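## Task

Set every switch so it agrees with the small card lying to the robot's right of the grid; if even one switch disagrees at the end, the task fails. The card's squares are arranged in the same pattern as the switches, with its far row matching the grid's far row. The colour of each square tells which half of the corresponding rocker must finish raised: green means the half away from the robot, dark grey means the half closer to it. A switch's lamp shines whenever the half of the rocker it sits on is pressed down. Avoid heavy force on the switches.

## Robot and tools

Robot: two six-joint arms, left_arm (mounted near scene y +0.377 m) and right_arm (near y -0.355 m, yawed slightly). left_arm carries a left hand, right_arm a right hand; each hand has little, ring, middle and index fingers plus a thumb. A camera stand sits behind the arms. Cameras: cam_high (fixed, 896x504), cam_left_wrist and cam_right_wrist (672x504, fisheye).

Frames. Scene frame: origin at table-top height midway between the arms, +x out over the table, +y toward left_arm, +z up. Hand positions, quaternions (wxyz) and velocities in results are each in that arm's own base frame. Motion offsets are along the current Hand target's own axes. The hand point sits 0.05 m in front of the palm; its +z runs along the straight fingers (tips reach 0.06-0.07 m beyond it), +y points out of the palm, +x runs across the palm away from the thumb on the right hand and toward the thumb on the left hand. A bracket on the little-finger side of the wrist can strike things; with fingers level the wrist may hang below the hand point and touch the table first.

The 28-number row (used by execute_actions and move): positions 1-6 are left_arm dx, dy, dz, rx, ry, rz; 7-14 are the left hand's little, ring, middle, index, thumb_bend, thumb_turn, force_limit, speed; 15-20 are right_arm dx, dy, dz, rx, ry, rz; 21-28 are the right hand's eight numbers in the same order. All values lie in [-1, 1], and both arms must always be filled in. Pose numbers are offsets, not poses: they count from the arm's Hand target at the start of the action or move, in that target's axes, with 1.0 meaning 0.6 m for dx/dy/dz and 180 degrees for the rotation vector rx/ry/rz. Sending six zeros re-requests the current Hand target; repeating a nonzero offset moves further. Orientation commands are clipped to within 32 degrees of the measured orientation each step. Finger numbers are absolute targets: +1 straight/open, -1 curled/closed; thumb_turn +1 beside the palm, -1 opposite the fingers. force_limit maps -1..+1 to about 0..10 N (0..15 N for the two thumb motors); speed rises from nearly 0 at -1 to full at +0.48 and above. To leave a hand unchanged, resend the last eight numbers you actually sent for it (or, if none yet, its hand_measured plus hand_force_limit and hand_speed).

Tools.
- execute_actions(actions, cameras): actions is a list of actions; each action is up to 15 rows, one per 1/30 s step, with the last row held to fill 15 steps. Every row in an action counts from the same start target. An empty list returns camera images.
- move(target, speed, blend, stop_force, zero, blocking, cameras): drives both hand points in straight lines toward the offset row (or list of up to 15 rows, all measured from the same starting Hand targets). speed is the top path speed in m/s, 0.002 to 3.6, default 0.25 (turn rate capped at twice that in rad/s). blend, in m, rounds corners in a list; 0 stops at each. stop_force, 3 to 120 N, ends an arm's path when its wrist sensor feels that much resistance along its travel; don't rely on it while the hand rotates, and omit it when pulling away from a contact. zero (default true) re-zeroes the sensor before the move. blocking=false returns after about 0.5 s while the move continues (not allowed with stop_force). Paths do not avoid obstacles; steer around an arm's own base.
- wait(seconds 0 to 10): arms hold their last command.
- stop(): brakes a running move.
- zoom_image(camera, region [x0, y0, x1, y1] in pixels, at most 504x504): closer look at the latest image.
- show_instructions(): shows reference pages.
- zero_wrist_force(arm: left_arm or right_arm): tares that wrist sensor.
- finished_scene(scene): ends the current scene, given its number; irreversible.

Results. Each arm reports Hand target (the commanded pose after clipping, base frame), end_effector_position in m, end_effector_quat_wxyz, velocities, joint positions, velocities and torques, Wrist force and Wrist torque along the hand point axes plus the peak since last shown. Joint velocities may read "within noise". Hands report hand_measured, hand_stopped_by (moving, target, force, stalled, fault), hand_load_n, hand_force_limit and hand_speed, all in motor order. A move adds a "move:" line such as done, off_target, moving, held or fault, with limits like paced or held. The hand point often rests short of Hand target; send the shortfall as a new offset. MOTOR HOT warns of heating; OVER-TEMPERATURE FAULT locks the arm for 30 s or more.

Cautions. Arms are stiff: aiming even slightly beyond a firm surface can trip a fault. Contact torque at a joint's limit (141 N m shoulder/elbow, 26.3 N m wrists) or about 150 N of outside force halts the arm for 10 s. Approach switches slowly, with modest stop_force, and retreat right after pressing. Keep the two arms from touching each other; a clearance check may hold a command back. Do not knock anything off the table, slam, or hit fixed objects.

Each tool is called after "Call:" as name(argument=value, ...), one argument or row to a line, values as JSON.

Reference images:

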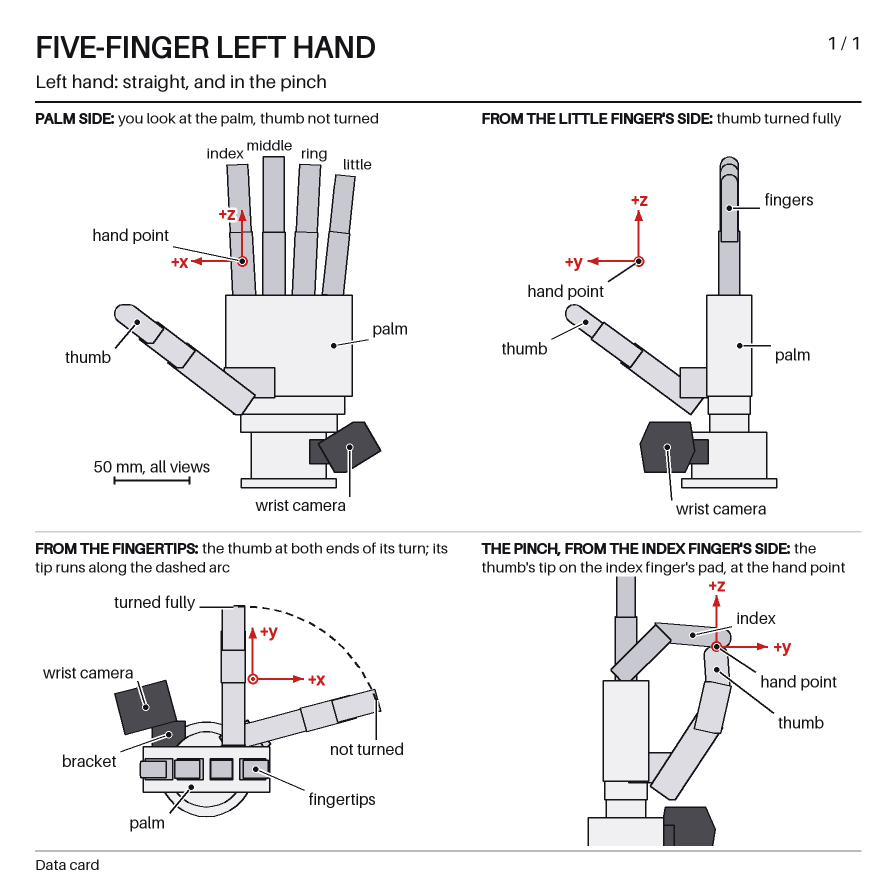

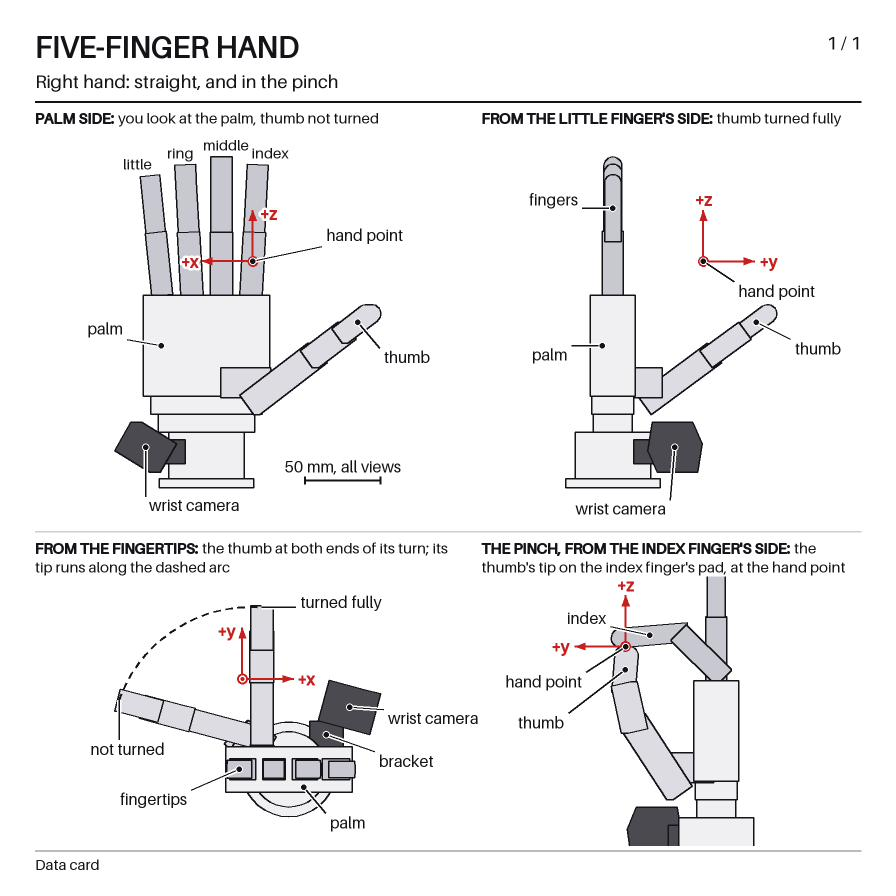

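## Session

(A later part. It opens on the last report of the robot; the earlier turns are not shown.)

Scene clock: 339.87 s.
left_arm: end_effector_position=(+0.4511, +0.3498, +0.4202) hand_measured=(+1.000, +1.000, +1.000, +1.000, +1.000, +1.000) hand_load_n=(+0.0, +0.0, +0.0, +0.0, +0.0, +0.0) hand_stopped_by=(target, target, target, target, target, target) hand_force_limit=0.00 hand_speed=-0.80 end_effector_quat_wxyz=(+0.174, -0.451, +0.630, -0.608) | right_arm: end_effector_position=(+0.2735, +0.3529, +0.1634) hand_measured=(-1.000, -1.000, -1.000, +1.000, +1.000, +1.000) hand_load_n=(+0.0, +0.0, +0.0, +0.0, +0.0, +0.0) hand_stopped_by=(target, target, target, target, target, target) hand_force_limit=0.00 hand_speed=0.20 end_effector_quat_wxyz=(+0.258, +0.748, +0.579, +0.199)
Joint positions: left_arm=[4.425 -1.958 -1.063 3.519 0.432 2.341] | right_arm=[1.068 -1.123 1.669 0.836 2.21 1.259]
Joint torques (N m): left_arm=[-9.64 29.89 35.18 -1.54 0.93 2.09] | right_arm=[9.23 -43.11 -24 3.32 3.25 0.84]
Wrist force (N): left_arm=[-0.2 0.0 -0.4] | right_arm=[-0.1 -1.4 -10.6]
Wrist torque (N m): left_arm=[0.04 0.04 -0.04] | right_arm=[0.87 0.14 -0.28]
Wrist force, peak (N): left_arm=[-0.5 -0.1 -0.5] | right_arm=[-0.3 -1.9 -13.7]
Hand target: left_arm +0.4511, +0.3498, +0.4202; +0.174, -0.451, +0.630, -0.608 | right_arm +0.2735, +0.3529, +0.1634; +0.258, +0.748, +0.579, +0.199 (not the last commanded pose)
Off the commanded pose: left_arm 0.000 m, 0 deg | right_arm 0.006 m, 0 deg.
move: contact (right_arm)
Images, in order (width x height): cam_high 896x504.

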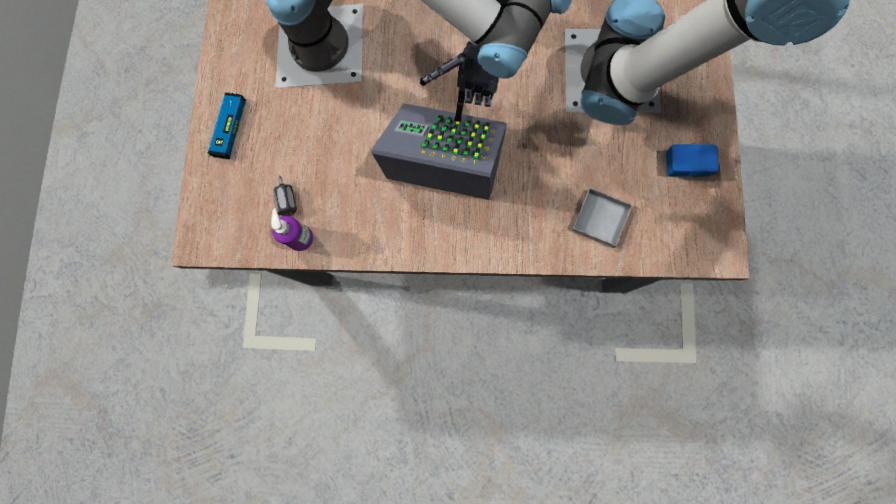

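Call:
move(
  target=[
    [0,0,0,0,0,0,1,1,1,1,1,1,0,-0.8,0,0,-0.02,0,0,0,-1,-1,-1,1,1,1,0,0.2],
    [0,0,0,0,0,0,1,1,1,1,1,1,0,-0.8,0.0363,0.0704,-0.0205,0,0,0,-1,-1,-1,1,1,1,0,0.2],
    [0,0,0,0,0,0,1,1,1,1,1,1,0,-0.8,0.0363,0.0705,-0.0097,0,0,0,-1,-1,-1,1,1,1,0,0.2],
  ],
  speed=0.06,
  blend=0.004,
  cameras=["cam_high"],
)

Call:
zoom_image(
  camera="cam_high",
  region=[420, 100, 500, 165],
)

Call:
move(
  target=[
    [0,0,0,0,0,0,1,1,1,1,1,1,0,-0.8,0,0,0.0192,0,0,0,-1,-1,-1,1,1,1,0,0.2],
  ],
  speed=0.005,
  stop_force=9,
  cameras=["cam_high"],
)

Call:
zoom_image(
  camera="cam_high",
  region=[420, 100, 500, 165],
)

Call:
move(
  target=[
    [0,0,0,0,0,0,1,1,1,1,1,1,0,-0.8,0,0,-0.0233,0,0,0,-1,-1,-1,1,1,1,0,0.2],
    [0,0,0,0,0,0,1,1,1,1,1,1,0,-0.8,0.0362,0.0383,-0.0222,0,0,0,-1,-1,-1,1,1,1,0,0.2],
    [0,0,0,0,0,0,1,1,1,1,1,1,0,-0.8,0.0362,0.0383,-0.0115,0,0,0,-1,-1,-1,1,1,1,0,0.2],
  ],
  speed=0.06,
  blend=0.004,
  cameras=["cam_high"],
)

Call:
zoom_image(
  camera="cam_high",
  region=[420, 100, 500, 165],
)

Scene clock: 415.90 s.
left_arm: end_effector_position=(+0.4511, +0.3498, +0.4202) hand_measured=(+1.000, +1.000, +1.000, +1.000, +1.000, +1.000) hand_load_n=(+0.0, +0.0, +0.0, +0.0, +0.0, +0.0) hand_stopped_by=(target, target, target, target, target, target) hand_force_limit=0.00 hand_speed=-0.80 end_effector_quat_wxyz=(+0.174, -0.451, +0.630, -0.608) | right_arm: end_effector_position=(+0.3076, +0.3665, +0.1941) hand_measured=(-1.000, -1.000, -1.000, +1.000, +1.000, +1.000) hand_load_n=(+0.0, +0.0, +0.0, +0.0, +0.0, +0.0) hand_stopped_by=(target, target, target, target, target, target) hand_force_limit=0.00 hand_speed=0.20 end_effector_quat_wxyz=(+0.258, +0.748, +0.579, +0.199)
Joint positions: left_arm=[4.425 -1.958 -1.063 3.519 0.432 2.341] | right_arm=[1.016 -1.118 1.56 0.901 2.2 1.195]
Joint torques (N m): left_arm=[-9.61 29.69 34.68 -1.54 0.67 2.06] | right_arm=[-10.47 -22.2 -27.26 -0.77 -0.78 -1.81]
Wrist force (N): left_arm=[-0.3 0.1 -0.3] | right_arm=[-1.1 -1.1 0.6]
Wrist torque (N m): left_arm=[0.05 0.06 -0.05] | right_arm=[0.24 0.12 -0.28]
Wrist force, peak (N): left_arm=[-0.4 0.0 -0.6] | right_arm=[0.1 -1.3 -10.8]
Hand target: left_arm +0.4511, +0.3498, +0.4202; +0.174, -0.451, +0.630, -0.608 | right_arm +0.3078, +0.3665, +0.1941; +0.258, +0.748, +0.579, +0.199
Off the commanded pose: left_arm 0.000 m, 0 deg | right_arm 0.000 m, 0 deg.
move: done; blend cut to 0.0032 m at target 2
Images, in order (width x height): cam_high 896x504.

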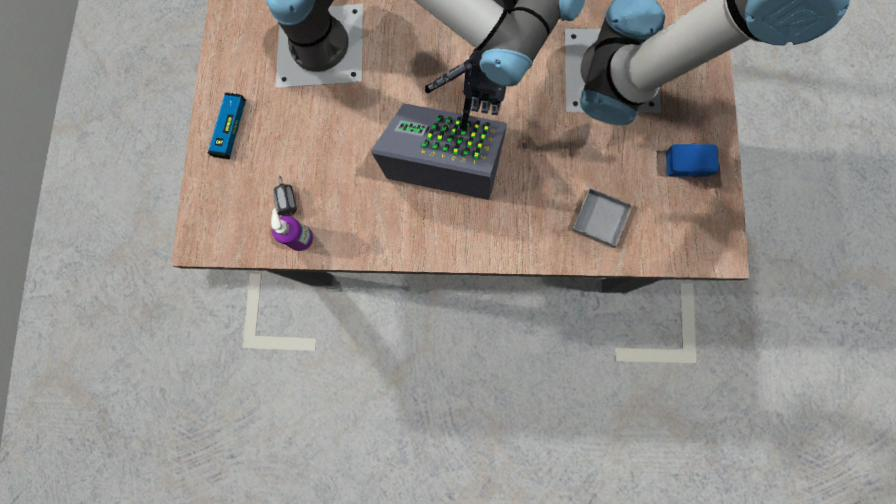

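Scaled by 6.300 from the camera's 896x504 image, which has a finer 1280x720 frame.

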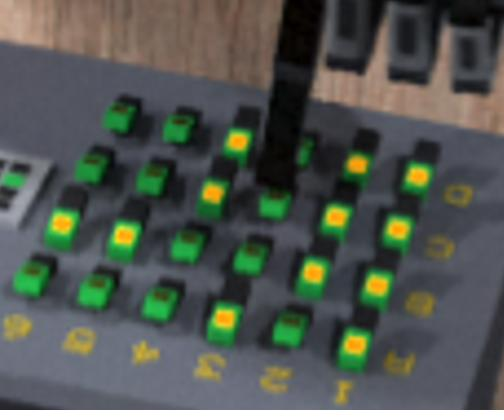

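Scene clock: 418.60 s.
left_arm: end_effector_position=(+0.4511, +0.3498, +0.4202) hand_measured=(+1.000, +1.000, +1.000, +1.000, +1.000, +1.000) hand_load_n=(+0.0, +0.0, +0.0, +0.0, +0.0, -0.5) hand_stopped_by=(target, target, target, target, target, target) hand_force_limit=0.00 hand_speed=-0.80 end_effector_quat_wxyz=(+0.174, -0.451, +0.630, -0.608) | right_arm: end_effector_position=(+0.3112, +0.3656, +0.1895) hand_measured=(-1.000, -1.000, -1.000, +1.000, +1.000, +1.000) hand_load_n=(+0.0, +0.0, +0.0, +0.0, +0.0, +0.0) hand_stopped_by=(target, target, target, target, target, target) hand_force_limit=0.00 hand_speed=0.20 end_effector_quat_wxyz=(+0.258, +0.748, +0.579, +0.199)
Joint positions: left_arm=[4.425 -1.958 -1.063 3.519 0.432 2.341] | right_arm=[1.008 -1.114 1.565 0.886 2.198 1.186]
Joint torques (N m): left_arm=[-10.16 29.93 34.46 -1.55 0.65 2] | right_arm=[7.63 -44.35 -26.86 3.1 2.97 0.8]
Wrist force (N): left_arm=[-0.5 -0.1 -0.3] | right_arm=[-0.4 -1.3 -9.4]
Wrist torque (N m): left_arm=[0.02 0.09 -0.06] | right_arm=[0.87 0.14 -0.24]
Wrist force, peak (N): left_arm=[-0.5 0.0 -0.5] | right_arm=[-0.3 -1.5 -12.8]
Hand target: left_arm +0.4511, +0.3498, +0.4202; +0.174, -0.451, +0.630, -0.608 | right_arm +0.3112, +0.3656, +0.1895; +0.258, +0.748, +0.579, +0.199 (not the last commanded pose)
Off the commanded pose: left_arm 0.000 m, 0 deg | right_arm 0.006 m, 0 deg.
move: contact (right_arm)
Images, in order (width x height): cam_high 896x504.

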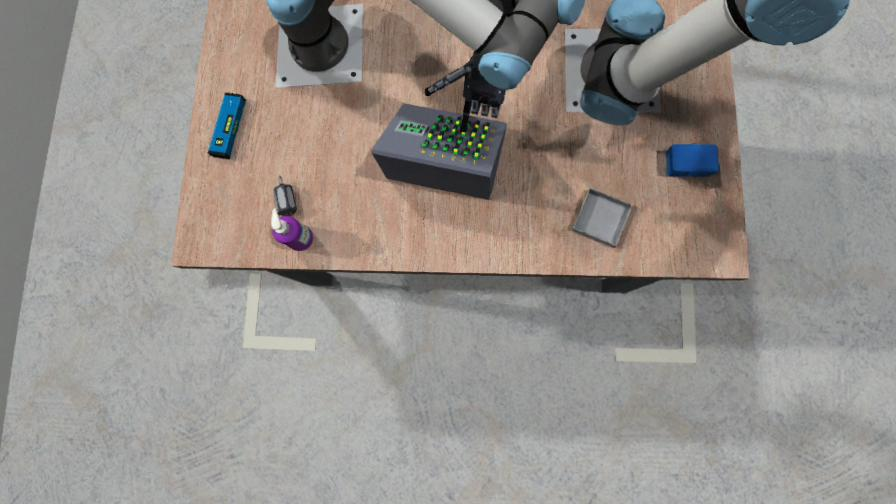

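Scaled by 6.300 from the camera's 896x504 image, which has a finer 1280x720 frame.

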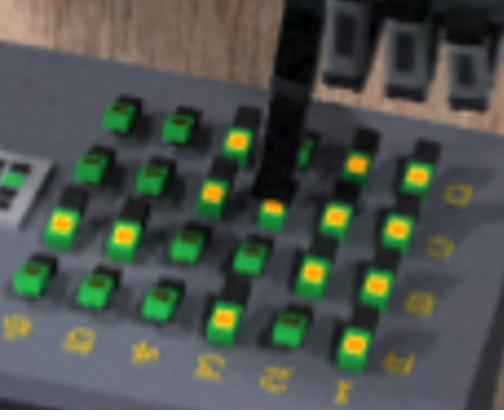

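Scene clock: 419.90 s.
left_arm: end_effector_position=(+0.4511, +0.3498, +0.4202) hand_measured=(+1.000, +1.000, +1.000, +1.000, +1.000, +1.000) hand_load_n=(+0.0, +0.0, +0.0, +0.0, +0.0, +0.0) hand_stopped_by=(target, target, target, target, target, target) hand_force_limit=0.00 hand_speed=-0.80 end_effector_quat_wxyz=(+0.174, -0.451, +0.630, -0.608) | right_arm: end_effector_position=(+0.3298, +0.3831, +0.2092) hand_measured=(-1.000, -1.000, -1.000, +1.000, +1.000, +1.000) hand_load_n=(+0.0, +0.0, +0.0, +0.0, +0.0, +0.0) hand_stopped_by=(target, target, target, target, target, target) hand_force_limit=0.00 hand_speed=0.20 end_effector_quat_wxyz=(+0.258, +0.748, +0.579, +0.199)
Joint positions: left_arm=[4.425 -1.958 -1.063 3.519 0.432 2.341] | right_arm=[0.994 -1.084 1.463 0.95 2.195 1.169]
Joint torques (N m): left_arm=[-9.51 29.88 34.64 -1.6 0.62 2.09] | right_arm=[-12.53 -24.14 -27.81 -0.65 -1.26 -1.48]
Wrist force (N): left_arm=[-0.3 -0.1 -0.3] | right_arm=[-1.1 -1.3 0.7]
Wrist torque (N m): left_arm=[0.03 0.06 -0.04] | right_arm=[0.19 0.13 -0.27]
Wrist force, peak (N): left_arm=[-0.4 0.1 -0.5] | right_arm=[-0.4 -1.1 -9.6]
Hand target: left_arm +0.4511, +0.3498, +0.4202; +0.174, -0.451, +0.630, -0.608 | right_arm +0.3301, +0.3832, +0.2091; +0.258, +0.748, +0.579, +0.199
Off the commanded pose: left_arm 0.000 m, 0 deg | right_arm 0.000 m, 0 deg.
move: done; blend cut to 0.0032 m at target 2
Images, in order (width x height): cam_high 896x504.

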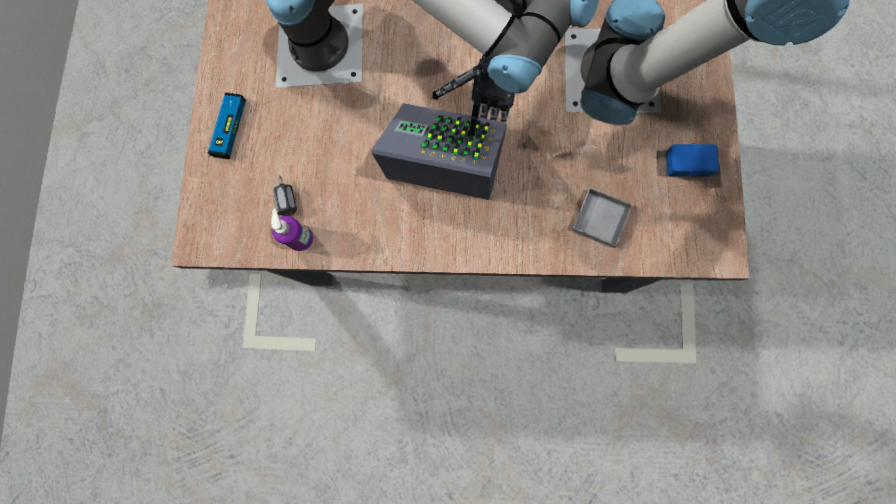

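Scaled by 6.300 from the camera's 896x504 image, which has a finer 1280x720 frame.

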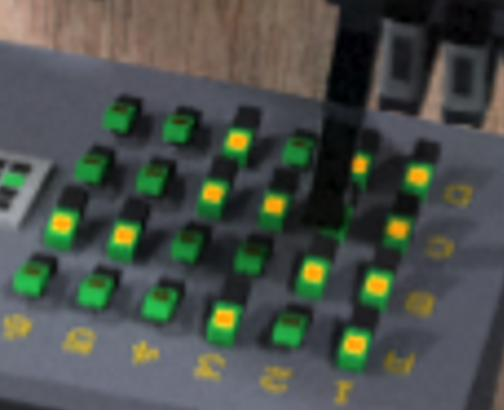

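Call:
move(
  target=[
    [0,0,0,0,0,0,1,1,1,1,1,1,0,-0.8,0,0,0.0208,0,0,0,-1,-1,-1,1,1,1,0,0.2],
  ],
  speed=0.005,
  stop_force=9,
  cameras=["cam_high"],
)

Call:
zoom_image(
  camera="cam_high",
  region=[420, 100, 500, 165],
)

Call:
move(
  target=[
    [0,0,0,0,0,0,1,1,1,1,1,1,0,-0.8,0,0,-0.025,0,0,0,-1,-1,-1,1,1,1,0,0.2],
    [0,0,0,0,0,0,1,1,1,1,1,1,0,-0.8,0.0361,-0.0667,-0.025,0,0,0,-1,-1,-1,1,1,1,0,0.2],
    [0,0,0,0,0,0,1,1,1,1,1,1,0,-0.8,0.0361,-0.0666,-0.0142,0,0,0,-1,-1,-1,1,1,1,0,0.2],
  ],
  speed=0.06,
  blend=0.004,
  cameras=["cam_high"],
)

Call:
zoom_image(
  camera="cam_high",
  region=[420, 100, 500, 165],
)

Scene clock: 446.33 s.
left_arm: end_effector_position=(+0.4511, +0.3498, +0.4202) hand_measured=(+1.000, +1.000, +1.000, +1.000, +1.000, +1.000) hand_load_n=(+0.0, +0.0, +0.0, +0.0, +0.0, +0.0) hand_stopped_by=(target, target, target, target, target, target) hand_force_limit=0.00 hand_speed=-0.80 end_effector_quat_wxyz=(+0.174, -0.451, +0.630, -0.608) | right_arm: end_effector_position=(+0.3349, +0.3819, +0.2027) hand_measured=(-1.000, -1.000, -1.000, +1.000, +1.000, +1.000) hand_load_n=(+0.0, +0.0, -0.5, -0.5, +0.0, +0.5) hand_stopped_by=(target, target, target, target, target, target) hand_force_limit=0.00 hand_speed=0.20 end_effector_quat_wxyz=(+0.258, +0.748, +0.579, +0.199)
Joint positions: left_arm=[4.425 -1.958 -1.063 3.519 0.432 2.341] | right_arm=[0.984 -1.079 1.47 0.929 2.192 1.157]
Joint torques (N m): left_arm=[-10.02 30.06 34.57 -1.6 0.47 2.07] | right_arm=[7.63 -46.15 -26.67 3.38 2.86 0.76]
Wrist force (N): left_arm=[-0.1 -0.2 -0.3] | right_arm=[-0.2 -1.4 -9.4]
Wrist torque (N m): left_arm=[0.01 0.03 -0.03] | right_arm=[0.78 0.15 -0.24]
Wrist force, peak (N): left_arm=[-0.3 0.0 -0.6] | right_arm=[-0.6 -1.1 -12.3]
Hand target: left_arm +0.4511, +0.3498, +0.4202; +0.174, -0.451, +0.630, -0.608 | right_arm +0.3349, +0.3819, +0.2027; +0.258, +0.748, +0.579, +0.199 (not the last commanded pose)
Off the commanded pose: left_arm 0.000 m, 0 deg | right_arm 0.004 m, 0 deg.
move: contact (right_arm)
Images, in order (width x height): cam_high 896x504.

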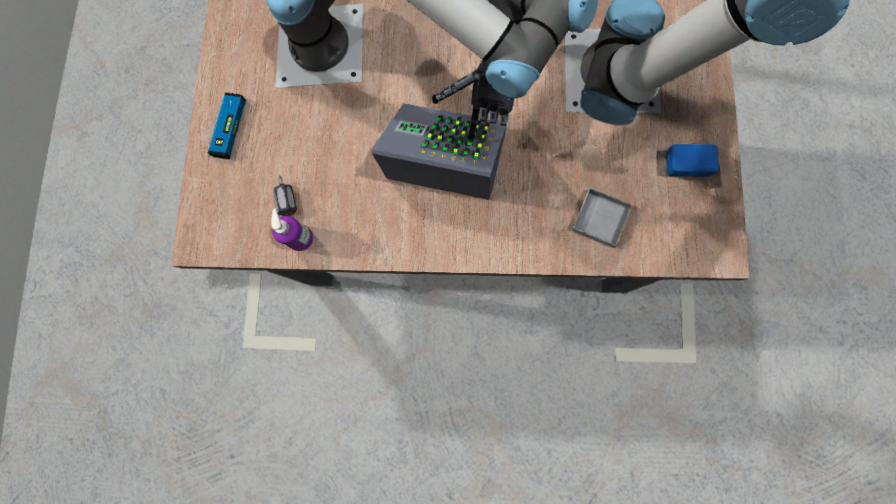

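Scaled by 6.300 from the camera's 896x504 image, which has a finer 1280x720 frame.

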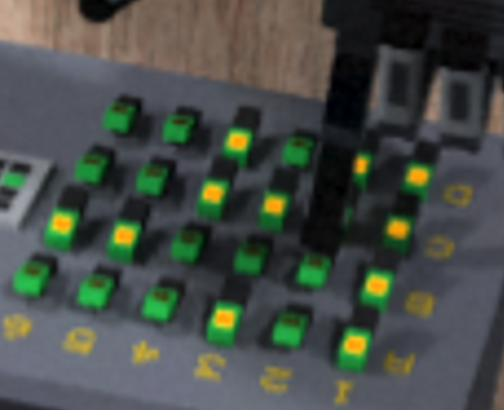

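Scene clock: 447.90 s.
left_arm: end_effector_position=(+0.4511, +0.3498, +0.4202) hand_measured=(+1.000, +1.000, +1.000, +1.000, +1.000, +1.000) hand_load_n=(+0.0, +0.0, +0.0, +0.0, +0.0, +0.0) hand_stopped_by=(target, target, target, target, target, target) hand_force_limit=0.00 hand_speed=-0.80 end_effector_quat_wxyz=(+0.174, -0.451, +0.630, -0.608) | right_arm: end_effector_position=(+0.3047, +0.4121, +0.1850) hand_measured=(-1.000, -1.000, -1.000, +1.000, +1.000, +1.000) hand_load_n=(+0.0, +0.0, +0.0, +0.0, +0.0, +0.0) hand_stopped_by=(target, target, target, target, target, target) hand_force_limit=0.00 hand_speed=0.20 end_effector_quat_wxyz=(+0.258, +0.748, +0.579, +0.199)
Joint positions: left_arm=[4.425 -1.958 -1.063 3.519 0.432 2.341] | right_arm=[1.07 -1.006 1.42 0.968 2.211 1.261]
Joint torques (N m): left_arm=[-9.49 30.29 34.34 -1.62 0.39 1.99] | right_arm=[-8.32 -28.58 -12.84 -0.67 3.11 0.63]
Wrist force (N): left_arm=[-0.3 -0.1 -0.5] | right_arm=[-0.9 -1.3 0.6]
Wrist torque (N m): left_arm=[0.04 0.05 -0.04] | right_arm=[0.16 0.13 -0.41]
Wrist force, peak (N): left_arm=[-0.4 0.0 -0.5] | right_arm=[-0.3 -1.0 -9.5]
Hand target: left_arm +0.4511, +0.3498, +0.4202; +0.174, -0.451, +0.630, -0.608 | right_arm +0.3048, +0.4121, +0.1848; +0.258, +0.748, +0.579, +0.199
Off the commanded pose: left_arm 0.000 m, 0 deg | right_arm 0.000 m, 0 deg.
move: done; blend cut to 0.0032 m at target 2
Images, in order (width x height): cam_high 896x504.

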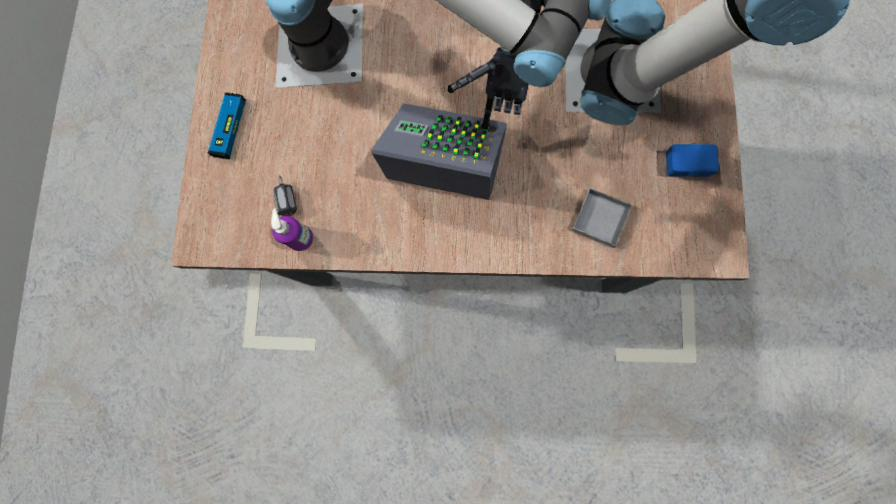

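Scaled by 6.300 from the camera's 896x504 image, which has a finer 1280x720 frame.

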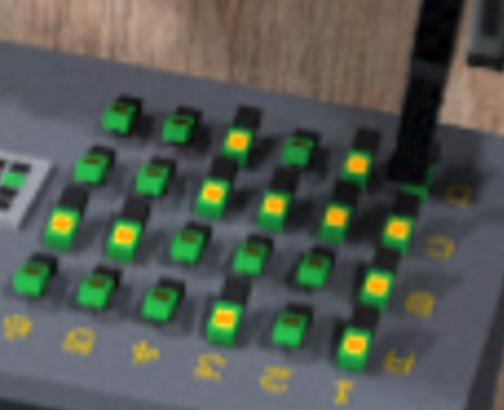

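Call:
move(
  target=[
    [0,0,0,0,0,0,1,1,1,1,1,1,0,-0.8,0,0,0.0208,0,0,0,-1,-1,-1,1,1,1,0,0.2],
  ],
  speed=0.005,
  stop_force=9,
  cameras=["cam_high"],
)

Call:
zoom_image(
  camera="cam_high",
  region=[420, 100, 500, 165],
)

Call:
move(
  target=[
    [0,0,0,0,0,0,1,1,1,1,1,1,0,-0.8,0,0,-0.0267,0,0,0,-1,-1,-1,1,1,1,0,0.2],
    [0,0,0,0,0,0,1,1,1,1,1,1,0,-0.8,-0.1447,0.1615,-0.0267,0,0,0,-1,-1,-1,1,1,1,0,0.2],
    [0,0,0,0,0,0,1,1,1,1,1,1,0,-0.8,-0.1447,0.1615,-0.0148,0,0,0,-1,-1,-1,1,1,1,0,0.2],
  ],
  speed=0.08,
  blend=0.004,
  cameras=["cam_high"],
)

Call:
zoom_image(
  camera="cam_high",
  region=[420, 100, 500, 165],
)

Scene clock: 468.37 s.
left_arm: end_effector_position=(+0.4511, +0.3498, +0.4202) hand_measured=(+1.000, +1.000, +1.000, +1.000, +1.000, +1.000) hand_load_n=(+0.0, +0.0, +0.0, +0.0, +0.0, -0.5) hand_stopped_by=(target, target, target, target, target, target) hand_force_limit=0.00 hand_speed=-0.80 end_effector_quat_wxyz=(+0.174, -0.451, +0.630, -0.608) | right_arm: end_effector_position=(+0.3102, +0.4107, +0.1777) hand_measured=(-1.000, -1.000, -1.000, +1.000, +1.000, +1.000) hand_load_n=(+0.0, +0.0, +0.0, -0.5, +0.0, +0.0) hand_stopped_by=(target, target, target, target, target, target) hand_force_limit=0.00 hand_speed=0.20 end_effector_quat_wxyz=(+0.258, +0.748, +0.579, +0.199)
Joint positions: left_arm=[4.425 -1.958 -1.063 3.519 0.432 2.341] | right_arm=[1.059 -1 1.429 0.946 2.209 1.248]
Joint torques (N m): left_arm=[-9.37 30.46 34.12 -1.62 0.34 2.06] | right_arm=[8.01 -46.64 -25.47 3.35 2.92 0.86]
Wrist force (N): left_arm=[-0.1 0.1 -0.4] | right_arm=[-0.3 -1.5 -10.0]
Wrist torque (N m): left_arm=[0.06 0.03 -0.04] | right_arm=[0.77 0.20 -0.30]
Wrist force, peak (N): left_arm=[-0.5 0.1 -0.5] | right_arm=[-0.6 -1.4 -12.8]
Hand target: left_arm +0.4511, +0.3498, +0.4202; +0.174, -0.451, +0.630, -0.608 | right_arm +0.3102, +0.4107, +0.1777; +0.258, +0.748, +0.579, +0.199 (not the last commanded pose)
Off the commanded pose: left_arm 0.000 m, 0 deg | right_arm 0.003 m, 0 deg.
move: contact (right_arm)
Images, in order (width x height): cam_high 896x504.

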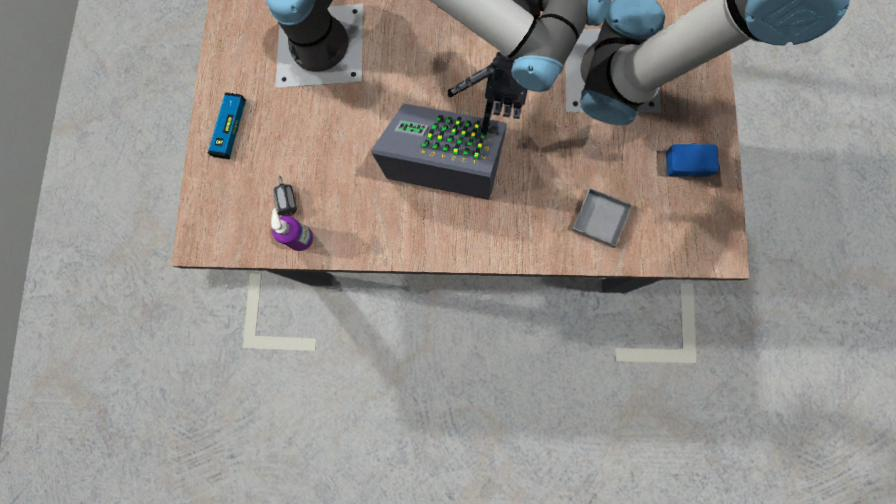

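Scaled by 6.300 from the camera's 896x504 image, which has a finer 1280x720 frame.

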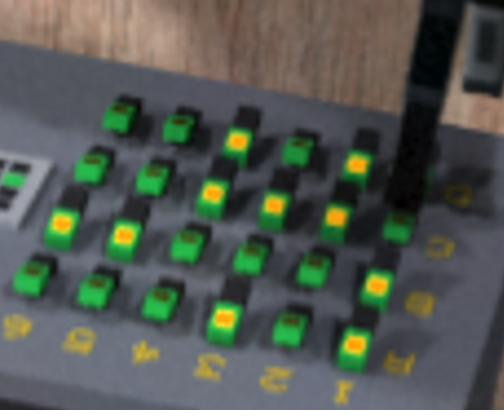

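Scene clock: 470.87 s.
left_arm: end_effector_position=(+0.4511, +0.3498, +0.4202) hand_measured=(+1.000, +1.000, +1.000, +1.000, +1.000, +1.000) hand_load_n=(+0.0, +0.0, +0.0, +0.0, +0.0, +0.0) hand_stopped_by=(target, target, target, target, target, target) hand_force_limit=0.00 hand_speed=-0.80 end_effector_quat_wxyz=(+0.174, -0.451, +0.630, -0.608) | right_arm: end_effector_position=(+0.3569, +0.3090, +0.2444) hand_measured=(-1.000, -1.000, -1.000, +1.000, +1.000, +1.000) hand_load_n=(+0.0, +0.0, +0.0, +0.0, +0.0, +0.0) hand_stopped_by=(target, target, target, target, target, target) hand_force_limit=0.00 hand_speed=0.20 end_effector_quat_wxyz=(+0.258, +0.748, +0.579, +0.199)
Joint positions: left_arm=[4.425 -1.958 -1.063 3.519 0.432 2.341] | right_arm=[0.841 -1.267 1.604 0.89 2.15 0.991]
Joint torques (N m): left_arm=[-9.06 30.44 34.36 -1.63 0.3 2.07] | right_arm=[-11.19 -43.43 -3.23 -0.76 -1.13 -1.3]
Wrist force (N): left_arm=[-0.1 0.1 -0.4] | right_arm=[-1.1 -1.1 0.7]
Wrist torque (N m): left_arm=[0.05 0.03 -0.04] | right_arm=[0.20 0.11 -0.26]
Wrist force, peak (N): left_arm=[-0.4 -0.1 -0.6] | right_arm=[-0.5 -1.3 -10.0]
Hand target: left_arm +0.4511, +0.3498, +0.4202; +0.174, -0.451, +0.630, -0.608 | right_arm +0.3570, +0.3089, +0.2444; +0.258, +0.748, +0.579, +0.199
Off the commanded pose: left_arm 0.000 m, 0 deg | right_arm 0.000 m, 0 deg.
move: done; blend cut to 0.0036 m at target 2
Images, in order (width x height): cam_high 896x504.

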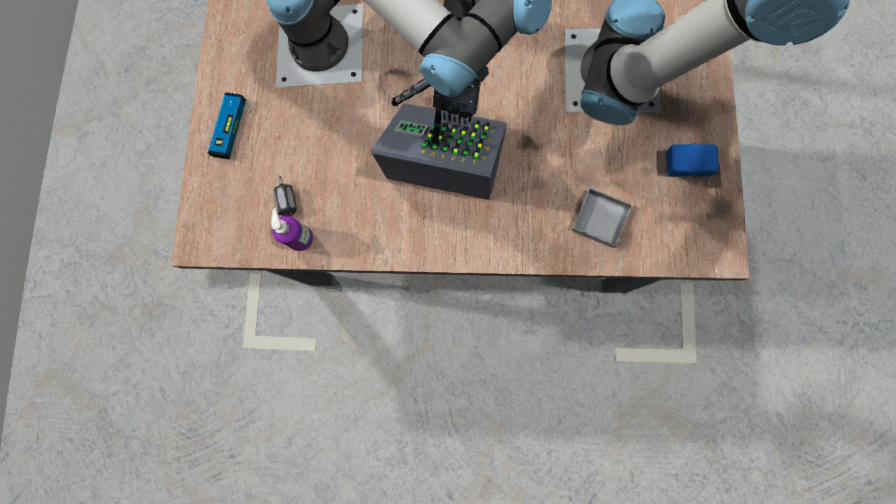

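Scaled by 6.300 from the camera's 896x504 image, which has a finer 1280x720 frame.

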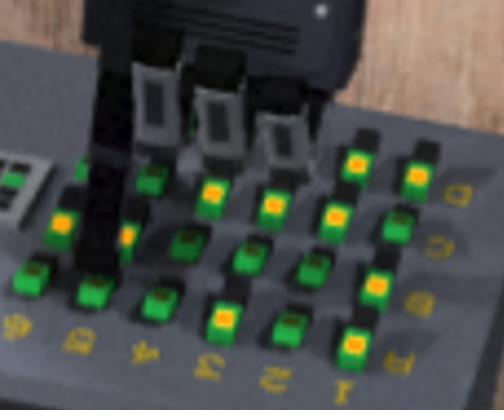

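Call:
move(
  target=[
    [0,0,0,0,0,0,1,1,1,1,1,1,0,-0.8,0,0,0.0208,0,0,0,-1,-1,-1,1,1,1,0,0.2],
  ],
  speed=0.005,
  stop_force=9,
  cameras=["cam_high"],
)

Call:
zoom_image(
  camera="cam_high",
  region=[420, 100, 500, 165],
)

Call:
move(
  target=[
    [0,0,0,0,0,0,1,1,1,1,1,1,0,-0.8,0,0,-0.0233,0,0,0,-1,-1,-1,1,1,1,0,0.2],
    [0,0,0,0,0,0,1,1,1,1,1,1,0,-0.8,0,-0.1333,-0.0225,0,0,0,-1,-1,-1,1,1,1,0,0.2],
    [0,0,0,0,0,0,1,1,1,1,1,1,0,-0.8,0,-0.1333,-0.0117,0,0,0,-1,-1,-1,1,1,1,0,0.2],
  ],
  speed=0.08,
  blend=0.004,
  cameras=["cam_high"],
)

Call:
zoom_image(
  camera="cam_high",
  region=[420, 100, 500, 165],
)

Scene clock: 494.77 s.
left_arm: end_effector_position=(+0.4511, +0.3498, +0.4202) hand_measured=(+1.000, +1.000, +1.000, +1.000, +1.000, +1.000) hand_load_n=(+0.0, +0.0, +0.0, +0.0, +0.0, +0.0) hand_stopped_by=(target, target, target, target, target, target) hand_force_limit=0.00 hand_speed=-0.80 end_effector_quat_wxyz=(+0.174, -0.451, +0.630, -0.608) | right_arm: end_effector_position=(+0.3607, +0.3079, +0.2395) hand_measured=(-1.000, -1.000, -1.000, +1.000, +1.000, +1.000) hand_load_n=(+0.0, +0.5, +0.0, -0.5, -0.5, +0.0) hand_stopped_by=(target, target, target, target, target, target) hand_force_limit=0.00 hand_speed=0.20 end_effector_quat_wxyz=(+0.258, +0.748, +0.579, +0.199)
Joint positions: left_arm=[4.425 -1.958 -1.063 3.519 0.432 2.341] | right_arm=[0.832 -1.262 1.61 0.874 2.147 0.981]
Joint torques (N m): left_arm=[-9.41 30.34 34.37 -1.59 0.25 2.03] | right_arm=[9.79 -39.81 -26.25 3.39 2.95 0.97]
Wrist force (N): left_arm=[-0.1 0.0 -0.6] | right_arm=[-0.3 -0.8 -8.6]
Wrist torque (N m): left_arm=[0.06 0.01 -0.03] | right_arm=[0.73 0.11 -0.23]
Wrist force, peak (N): left_arm=[-0.5 0.1 -0.5] | right_arm=[-0.4 -0.2 -10.2]
Hand target: left_arm +0.4511, +0.3498, +0.4202; +0.174, -0.451, +0.630, -0.608 | right_arm +0.3607, +0.3079, +0.2395; +0.258, +0.748, +0.579, +0.199 (not the last commanded pose)
Off the commanded pose: left_arm 0.000 m, 0 deg | right_arm 0.006 m, 0 deg.
move: contact (right_arm)
Images, in order (width x height): cam_high 896x504.

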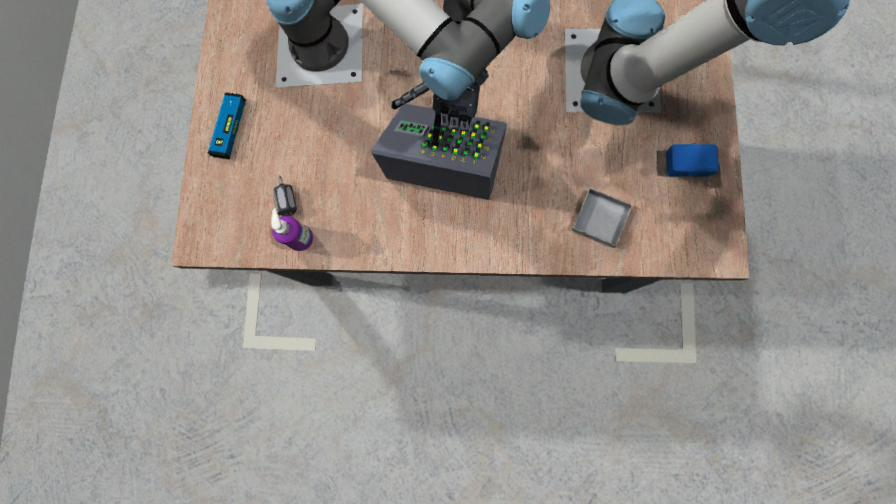

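Scaled by 6.300 from the camera's 896x504 image, which has a finer 1280x720 frame.

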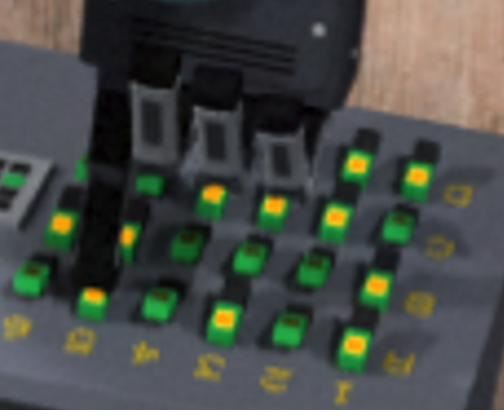

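Scene clock: 496.53 s.
left_arm: end_effector_position=(+0.4511, +0.3498, +0.4202) hand_measured=(+1.000, +1.000, +1.000, +1.000, +1.000, +1.000) hand_load_n=(+0.0, +0.0, +0.0, +0.0, +0.0, -0.5) hand_stopped_by=(target, target, target, target, target, target) hand_force_limit=0.00 hand_speed=-0.80 end_effector_quat_wxyz=(+0.174, -0.451, +0.630, -0.608) | right_arm: end_effector_position=(+0.2956, +0.3248, +0.1960) hand_measured=(-1.000, -1.000, -1.000, +1.000, +1.000, +1.000) hand_load_n=(+0.0, +0.0, +0.0, +0.0, +0.0, +0.0) hand_stopped_by=(target, target, target, target, target, target) hand_force_limit=0.00 hand_speed=0.20 end_effector_quat_wxyz=(+0.258, +0.748, +0.579, +0.199)
Joint positions: left_arm=[4.425 -1.958 -1.063 3.519 0.432 2.341] | right_arm=[0.986 -1.219 1.698 0.843 2.193 1.16]
Joint torques (N m): left_arm=[-9.31 30.59 34.16 -1.55 0.26 2.05] | right_arm=[10.1 -17.84 -2.12 -0.77 3.11 0.79]
Wrist force (N): left_arm=[-0.3 0.1 -0.3] | right_arm=[-0.7 -1.2 0.5]
Wrist torque (N m): left_arm=[0.05 0.06 -0.04] | right_arm=[0.22 0.04 -0.36]
Wrist force, peak (N): left_arm=[-0.3 -0.1 -0.6] | right_arm=[-0.5 -0.3 -8.5]
Hand target: left_arm +0.4511, +0.3498, +0.4202; +0.174, -0.451, +0.630, -0.608 | right_arm +0.2955, +0.3248, +0.1958; +0.258, +0.748, +0.579, +0.199
Off the commanded pose: left_arm 0.000 m, 0 deg | right_arm 0.000 m, 0 deg.
move: done; blend cut to 0.0032 m at target 2
Images, in order (width x height): cam_high 896x504.

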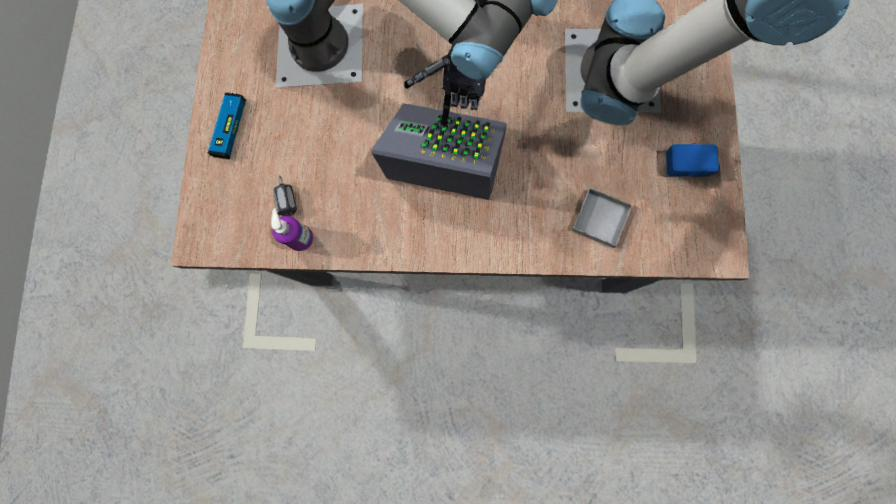

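Scaled by 6.300 from the camera's 896x504 image, which has a finer 1280x720 frame.

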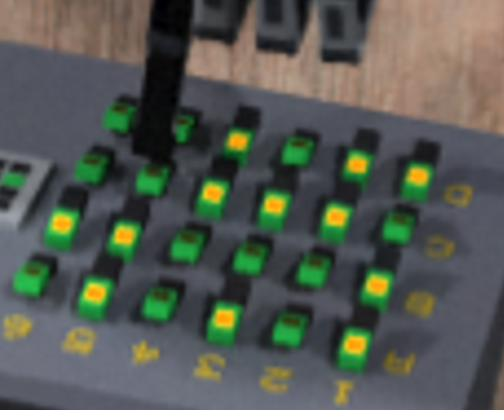

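Call:
move(
  target=[
    [0,0,0,0,0,0,1,1,1,1,1,1,0,-0.8,0,0,0.0208,0,0,0,-1,-1,-1,1,1,1,0,0.2],
  ],
  speed=0.005,
  stop_force=9,
  cameras=["cam_high"],
)

Call:
move(
  target=[
    [0,0,0,0,0,0,1,1,1,1,1,1,0,-0.8,0,0,-0.0208,0,0,0,-1,-1,-1,1,1,1,0,0.2],
    [0,0,0,0,0,0,1,1,1,1,1,1,0,-0.8,-0.0362,0.0001,-0.0208,0,0,0,-1,-1,-1,1,1,1,0,0.2],
    [0,0,0,0,0,0,1,1,1,1,1,1,0,-0.8,-0.0362,0,-0.0117,0,0,0,-1,-1,-1,1,1,1,0,0.2],
  ],
  speed=0.06,
  blend=0.004,
  cameras=["cam_high"],
)

Call:
zoom_image(
  camera="cam_high",
  region=[420, 100, 500, 165],
)

Call:
move(
  target=[
    [0,0,0,0,0,0,1,1,1,1,1,1,0,-0.8,0,0,0.0208,0,0,0,-1,-1,-1,1,1,1,0,0.2],
  ],
  speed=0.005,
  stop_force=9,
)

Call:
move(
  target=[
    [0,0,0,0,0,0,1,1,1,1,1,1,0,-0.8,0,0,-0.1,0,0,0,-1,-1,-1,1,1,1,0,0.2],
  ],
  speed=0.15,
  cameras=["cam_high"],
)

Call:
zoom_image(
  camera="cam_high",
  region=[420, 100, 500, 165],
)

Scene clock: 514.67 s.
left_arm: end_effector_position=(+0.4511, +0.3498, +0.4202) hand_measured=(+1.000, +1.000, +1.000, +1.000, +1.000, +1.000) hand_load_n=(+0.0, +0.0, -0.5, +0.0, +0.0, -0.5) hand_stopped_by=(target, target, target, target, target, target) hand_force_limit=0.00 hand_speed=-0.80 end_effector_quat_wxyz=(+0.174, -0.451, +0.630, -0.608) | right_arm: end_effector_position=(+0.3003, +0.3236, +0.1895) hand_measured=(-1.000, -1.000, -1.000, +1.000, +1.000, +1.000) hand_load_n=(+0.0, +0.0, +0.0, +0.0, +0.0, +0.0) hand_stopped_by=(target, target, target, target, target, target) hand_force_limit=0.00 hand_speed=0.20 end_effector_quat_wxyz=(+0.258, +0.748, +0.579, +0.199)
Joint positions: left_arm=[4.425 -1.958 -1.063 3.519 0.432 2.341] | right_arm=[0.975 -1.213 1.706 0.821 2.19 1.146]
Joint torques (N m): left_arm=[-9.01 30.76 34.06 -1.5 0.12 1.96] | right_arm=[9.25 -42.03 -25.08 3.13 2.86 0.8]
Wrist force (N): left_arm=[-0.2 0.1 -0.4] | right_arm=[0.0 -1.5 -10.1]
Wrist torque (N m): left_arm=[0.07 0.03 -0.04] | right_arm=[0.84 0.07 -0.23]
Wrist force, peak (N): left_arm=[-0.5 0.1 -0.5] | right_arm=[-0.3 -1.7 -13.3]
Hand target: left_arm +0.4511, +0.3498, +0.4202; +0.174, -0.451, +0.630, -0.608 | right_arm +0.3003, +0.3236, +0.1895; +0.258, +0.748, +0.579, +0.199 (not the last commanded pose)
Off the commanded pose: left_arm 0.000 m, 0 deg | right_arm 0.004 m, 0 deg.
move: contact (right_arm)
Images, in order (width x height): cam_high 896x504.

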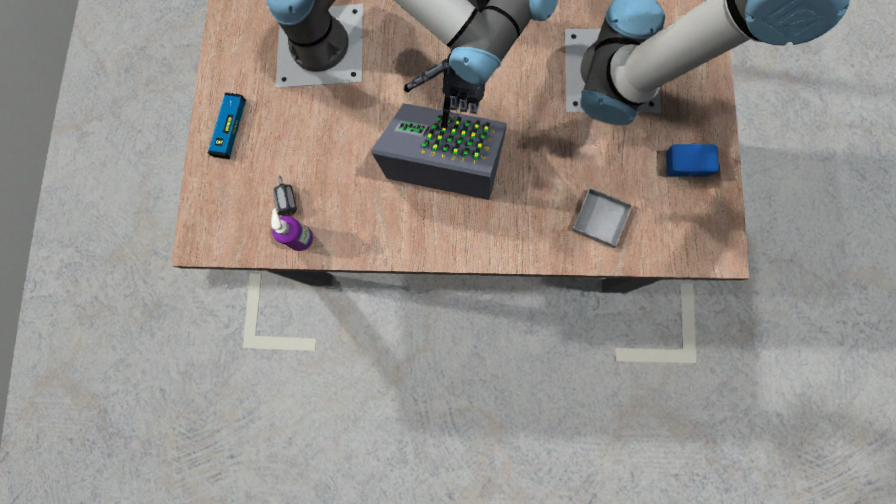

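Scene clock: 515.83 s.
left_arm: end_effector_position=(+0.4511, +0.3498, +0.4202) hand_measured=(+1.000, +1.000, +1.000, +1.000, +1.000, +1.000) hand_load_n=(+0.0, +0.0, +0.0, +0.0, +0.0, -0.5) hand_stopped_by=(target, target, target, target, target, target) hand_force_limit=0.00 hand_speed=-0.80 end_effector_quat_wxyz=(+0.174, -0.451, +0.630, -0.608) | right_arm: end_effector_position=(+0.2906, +0.3038, +0.1951) hand_measured=(-1.000, -1.000, -1.000, +1.000, +1.000, +1.000) hand_load_n=(+0.0, +0.0, +0.0, +0.0, +0.0, +0.0) hand_stopped_by=(target, target, target, target, target, target) hand_force_limit=0.00 hand_speed=0.20 end_effector_quat_wxyz=(+0.258, +0.748, +0.579, +0.199)
Joint positions: left_arm=[4.425 -1.958 -1.063 3.519 0.432 2.341] | right_arm=[0.967 -1.268 1.766 0.811 2.188 1.136]
Joint torques (N m): left_arm=[-9.1 30.93 34.06 -1.67 0.08 2.06] | right_arm=[-10.17 -41.5 -1.66 -0.31 -0.96 -1.45]
Wrist force (N): left_arm=[-0.2 0.0 -0.4] | right_arm=[-0.8 -1.3 0.4]
Wrist torque (N m): left_arm=[0.05 0.05 -0.05] | right_arm=[0.20 0.07 -0.28]
Wrist force, peak (N): left_arm=[-0.4 0.0 -0.5] | right_arm=[0.0 -1.5 -9.8]
Hand target: left_arm +0.4511, +0.3498, +0.4202; +0.174, -0.451, +0.630, -0.608 | right_arm +0.2907, +0.3036, +0.1950; +0.258, +0.748, +0.579, +0.199
Off the commanded pose: left_arm 0.000 m, 0 deg | right_arm 0.000 m, 0 deg.
move: done; blend cut to 0.0027 m at target 2
Images, in order (width x height): cam_high 896x504.

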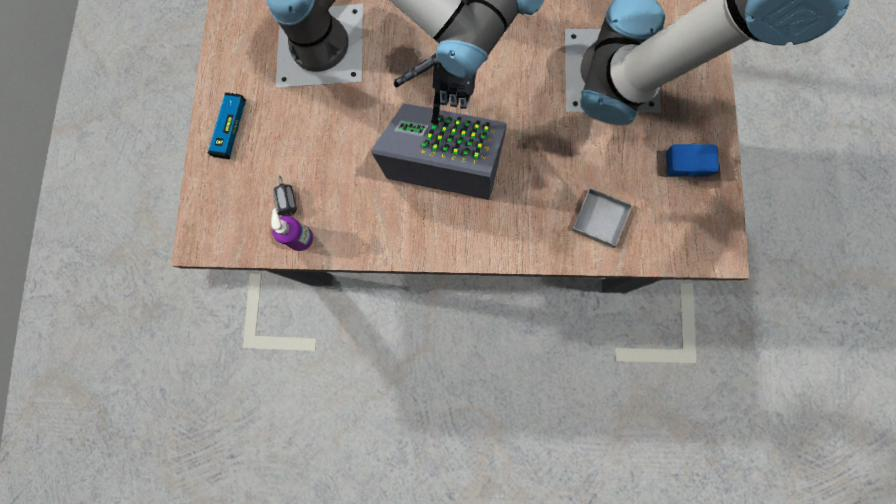

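Scaled by 6.300 from the camera's 896x504 image, which has a finer 1280x720 frame.

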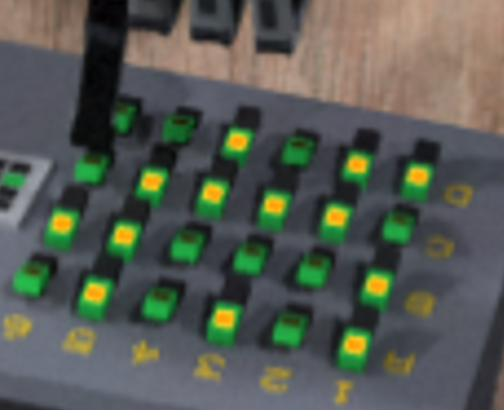

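Scene clock: 518.77 s.
left_arm: end_effector_position=(+0.4511, +0.3498, +0.4202) hand_measured=(+1.000, +1.000, +1.000, +1.000, +1.000, +1.000) hand_load_n=(+0.0, +0.0, +0.0, +0.0, +0.0, -0.5) hand_stopped_by=(target, target, target, target, target, target) hand_force_limit=0.00 hand_speed=-0.80 end_effector_quat_wxyz=(+0.174, -0.451, +0.630, -0.608) | right_arm: end_effector_position=(+0.2949, +0.3026, +0.1895) hand_measured=(-1.000, -1.000, -1.000, +1.000, +1.000, +1.000) hand_load_n=(+0.0, +0.0, +0.0, +0.0, +0.0, +0.0) hand_stopped_by=(target, target, target, target, target, target) hand_force_limit=0.00 hand_speed=0.20 end_effector_quat_wxyz=(+0.258, +0.748, +0.579, +0.199)
Joint positions: left_arm=[4.425 -1.958 -1.063 3.519 0.432 2.341] | right_arm=[0.955 -1.263 1.773 0.792 2.185 1.123]
Joint torques (N m): left_arm=[-9.43 30.95 34.3 -1.62 0.03 1.99] | right_arm=[9.54 -39.11 -24.9 3.1 3.01 0.95]
Wrist force (N): left_arm=[-0.4 -0.1 -0.2] | right_arm=[0.0 -1.5 -10.0]
Wrist torque (N m): left_arm=[0.03 0.07 -0.05] | right_arm=[0.83 0.10 -0.25]
Wrist force, peak (N): left_arm=[-0.5 -0.2 -0.4] | right_arm=[-0.3 -1.9 -13.5]
Hand target: left_arm +0.4511, +0.3498, +0.4202; +0.174, -0.451, +0.630, -0.608 | right_arm +0.2949, +0.3026, +0.1895; +0.258, +0.748, +0.579, +0.199 (not the last commanded pose)
Off the commanded pose: left_arm 0.000 m, 0 deg | right_arm 0.005 m, 0 deg.
move: contact (right_arm)

Scene clock: 519.90 s.
left_arm: end_effector_position=(+0.4511, +0.3498, +0.4202) hand_measured=(+1.000, +1.000, +1.000, +1.000, +1.000, +1.000) hand_load_n=(+0.0, +0.0, +0.0, +0.0, +0.0, -0.5) hand_stopped_by=(target, target, target, target, target, target) hand_force_limit=0.00 hand_speed=-0.80 end_effector_quat_wxyz=(+0.174, -0.451, +0.630, -0.608) | right_arm: end_effector_position=(+0.2592, +0.3118, +0.2367) hand_measured=(-1.000, -1.000, -1.000, +1.000, +1.000, +1.000) hand_load_n=(+0.0, +0.0, +0.0, +0.0, +0.0, +0.0) hand_stopped_by=(target, target, target, target, target, target) hand_force_limit=0.00 hand_speed=0.20 end_effector_quat_wxyz=(+0.258, +0.748, +0.579, +0.199)
Joint positions: left_arm=[4.425 -1.958 -1.063 3.519 0.432 2.341] | right_arm=[1.049 -1.301 1.708 0.96 2.207 1.235]
Joint torques (N m): left_arm=[-9.11 30.66 33.93 -1.49 -0.03 1.94] | right_arm=[11.84 -39.92 -29.31 4.41 3.2 0.99]
Wrist force (N): left_arm=[-0.2 -0.1 -0.3] | right_arm=[-0.8 -1.2 0.4]
Wrist torque (N m): left_arm=[0.03 0.05 -0.03] | right_arm=[0.22 0.10 -0.40]
Wrist force, peak (N): left_arm=[-0.4 0.0 -0.5] | right_arm=[-0.2 -1.6 -9.6]
Hand target: left_arm +0.4511, +0.3498, +0.4202; +0.174, -0.451, +0.630, -0.608 | right_arm +0.2591, +0.3119, +0.2367; +0.258, +0.748, +0.579, +0.199
Off the commanded pose: left_arm 0.000 m, 0 deg | right_arm 0.000 m, 0 deg.
move: done
Images, in order (width x height): cam_high 896x504.

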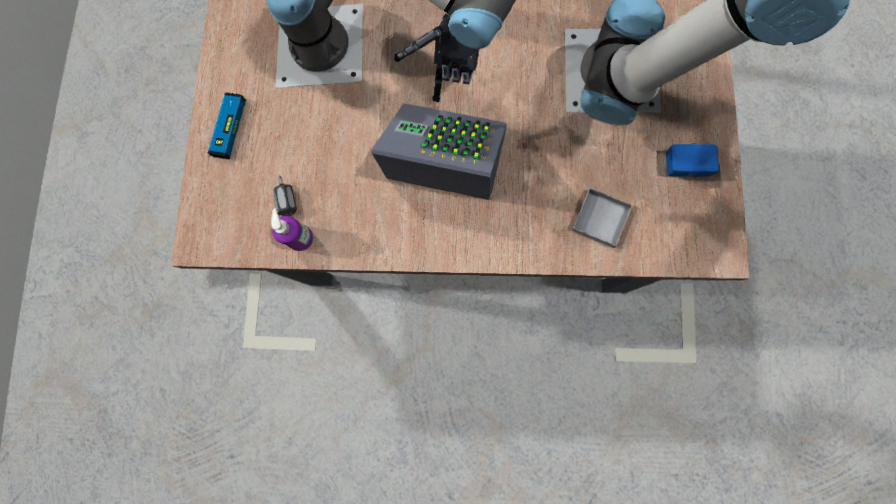

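Scaled by 6.300 from the camera's 896x504 image, which has a finer 1280x720 frame.

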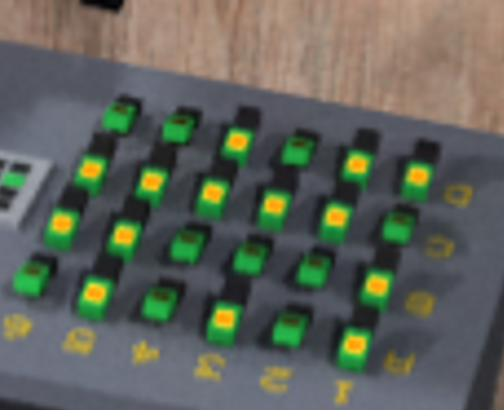

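Call:
finished_scene(
  scene=3,
)

The scene is finished: the task was done.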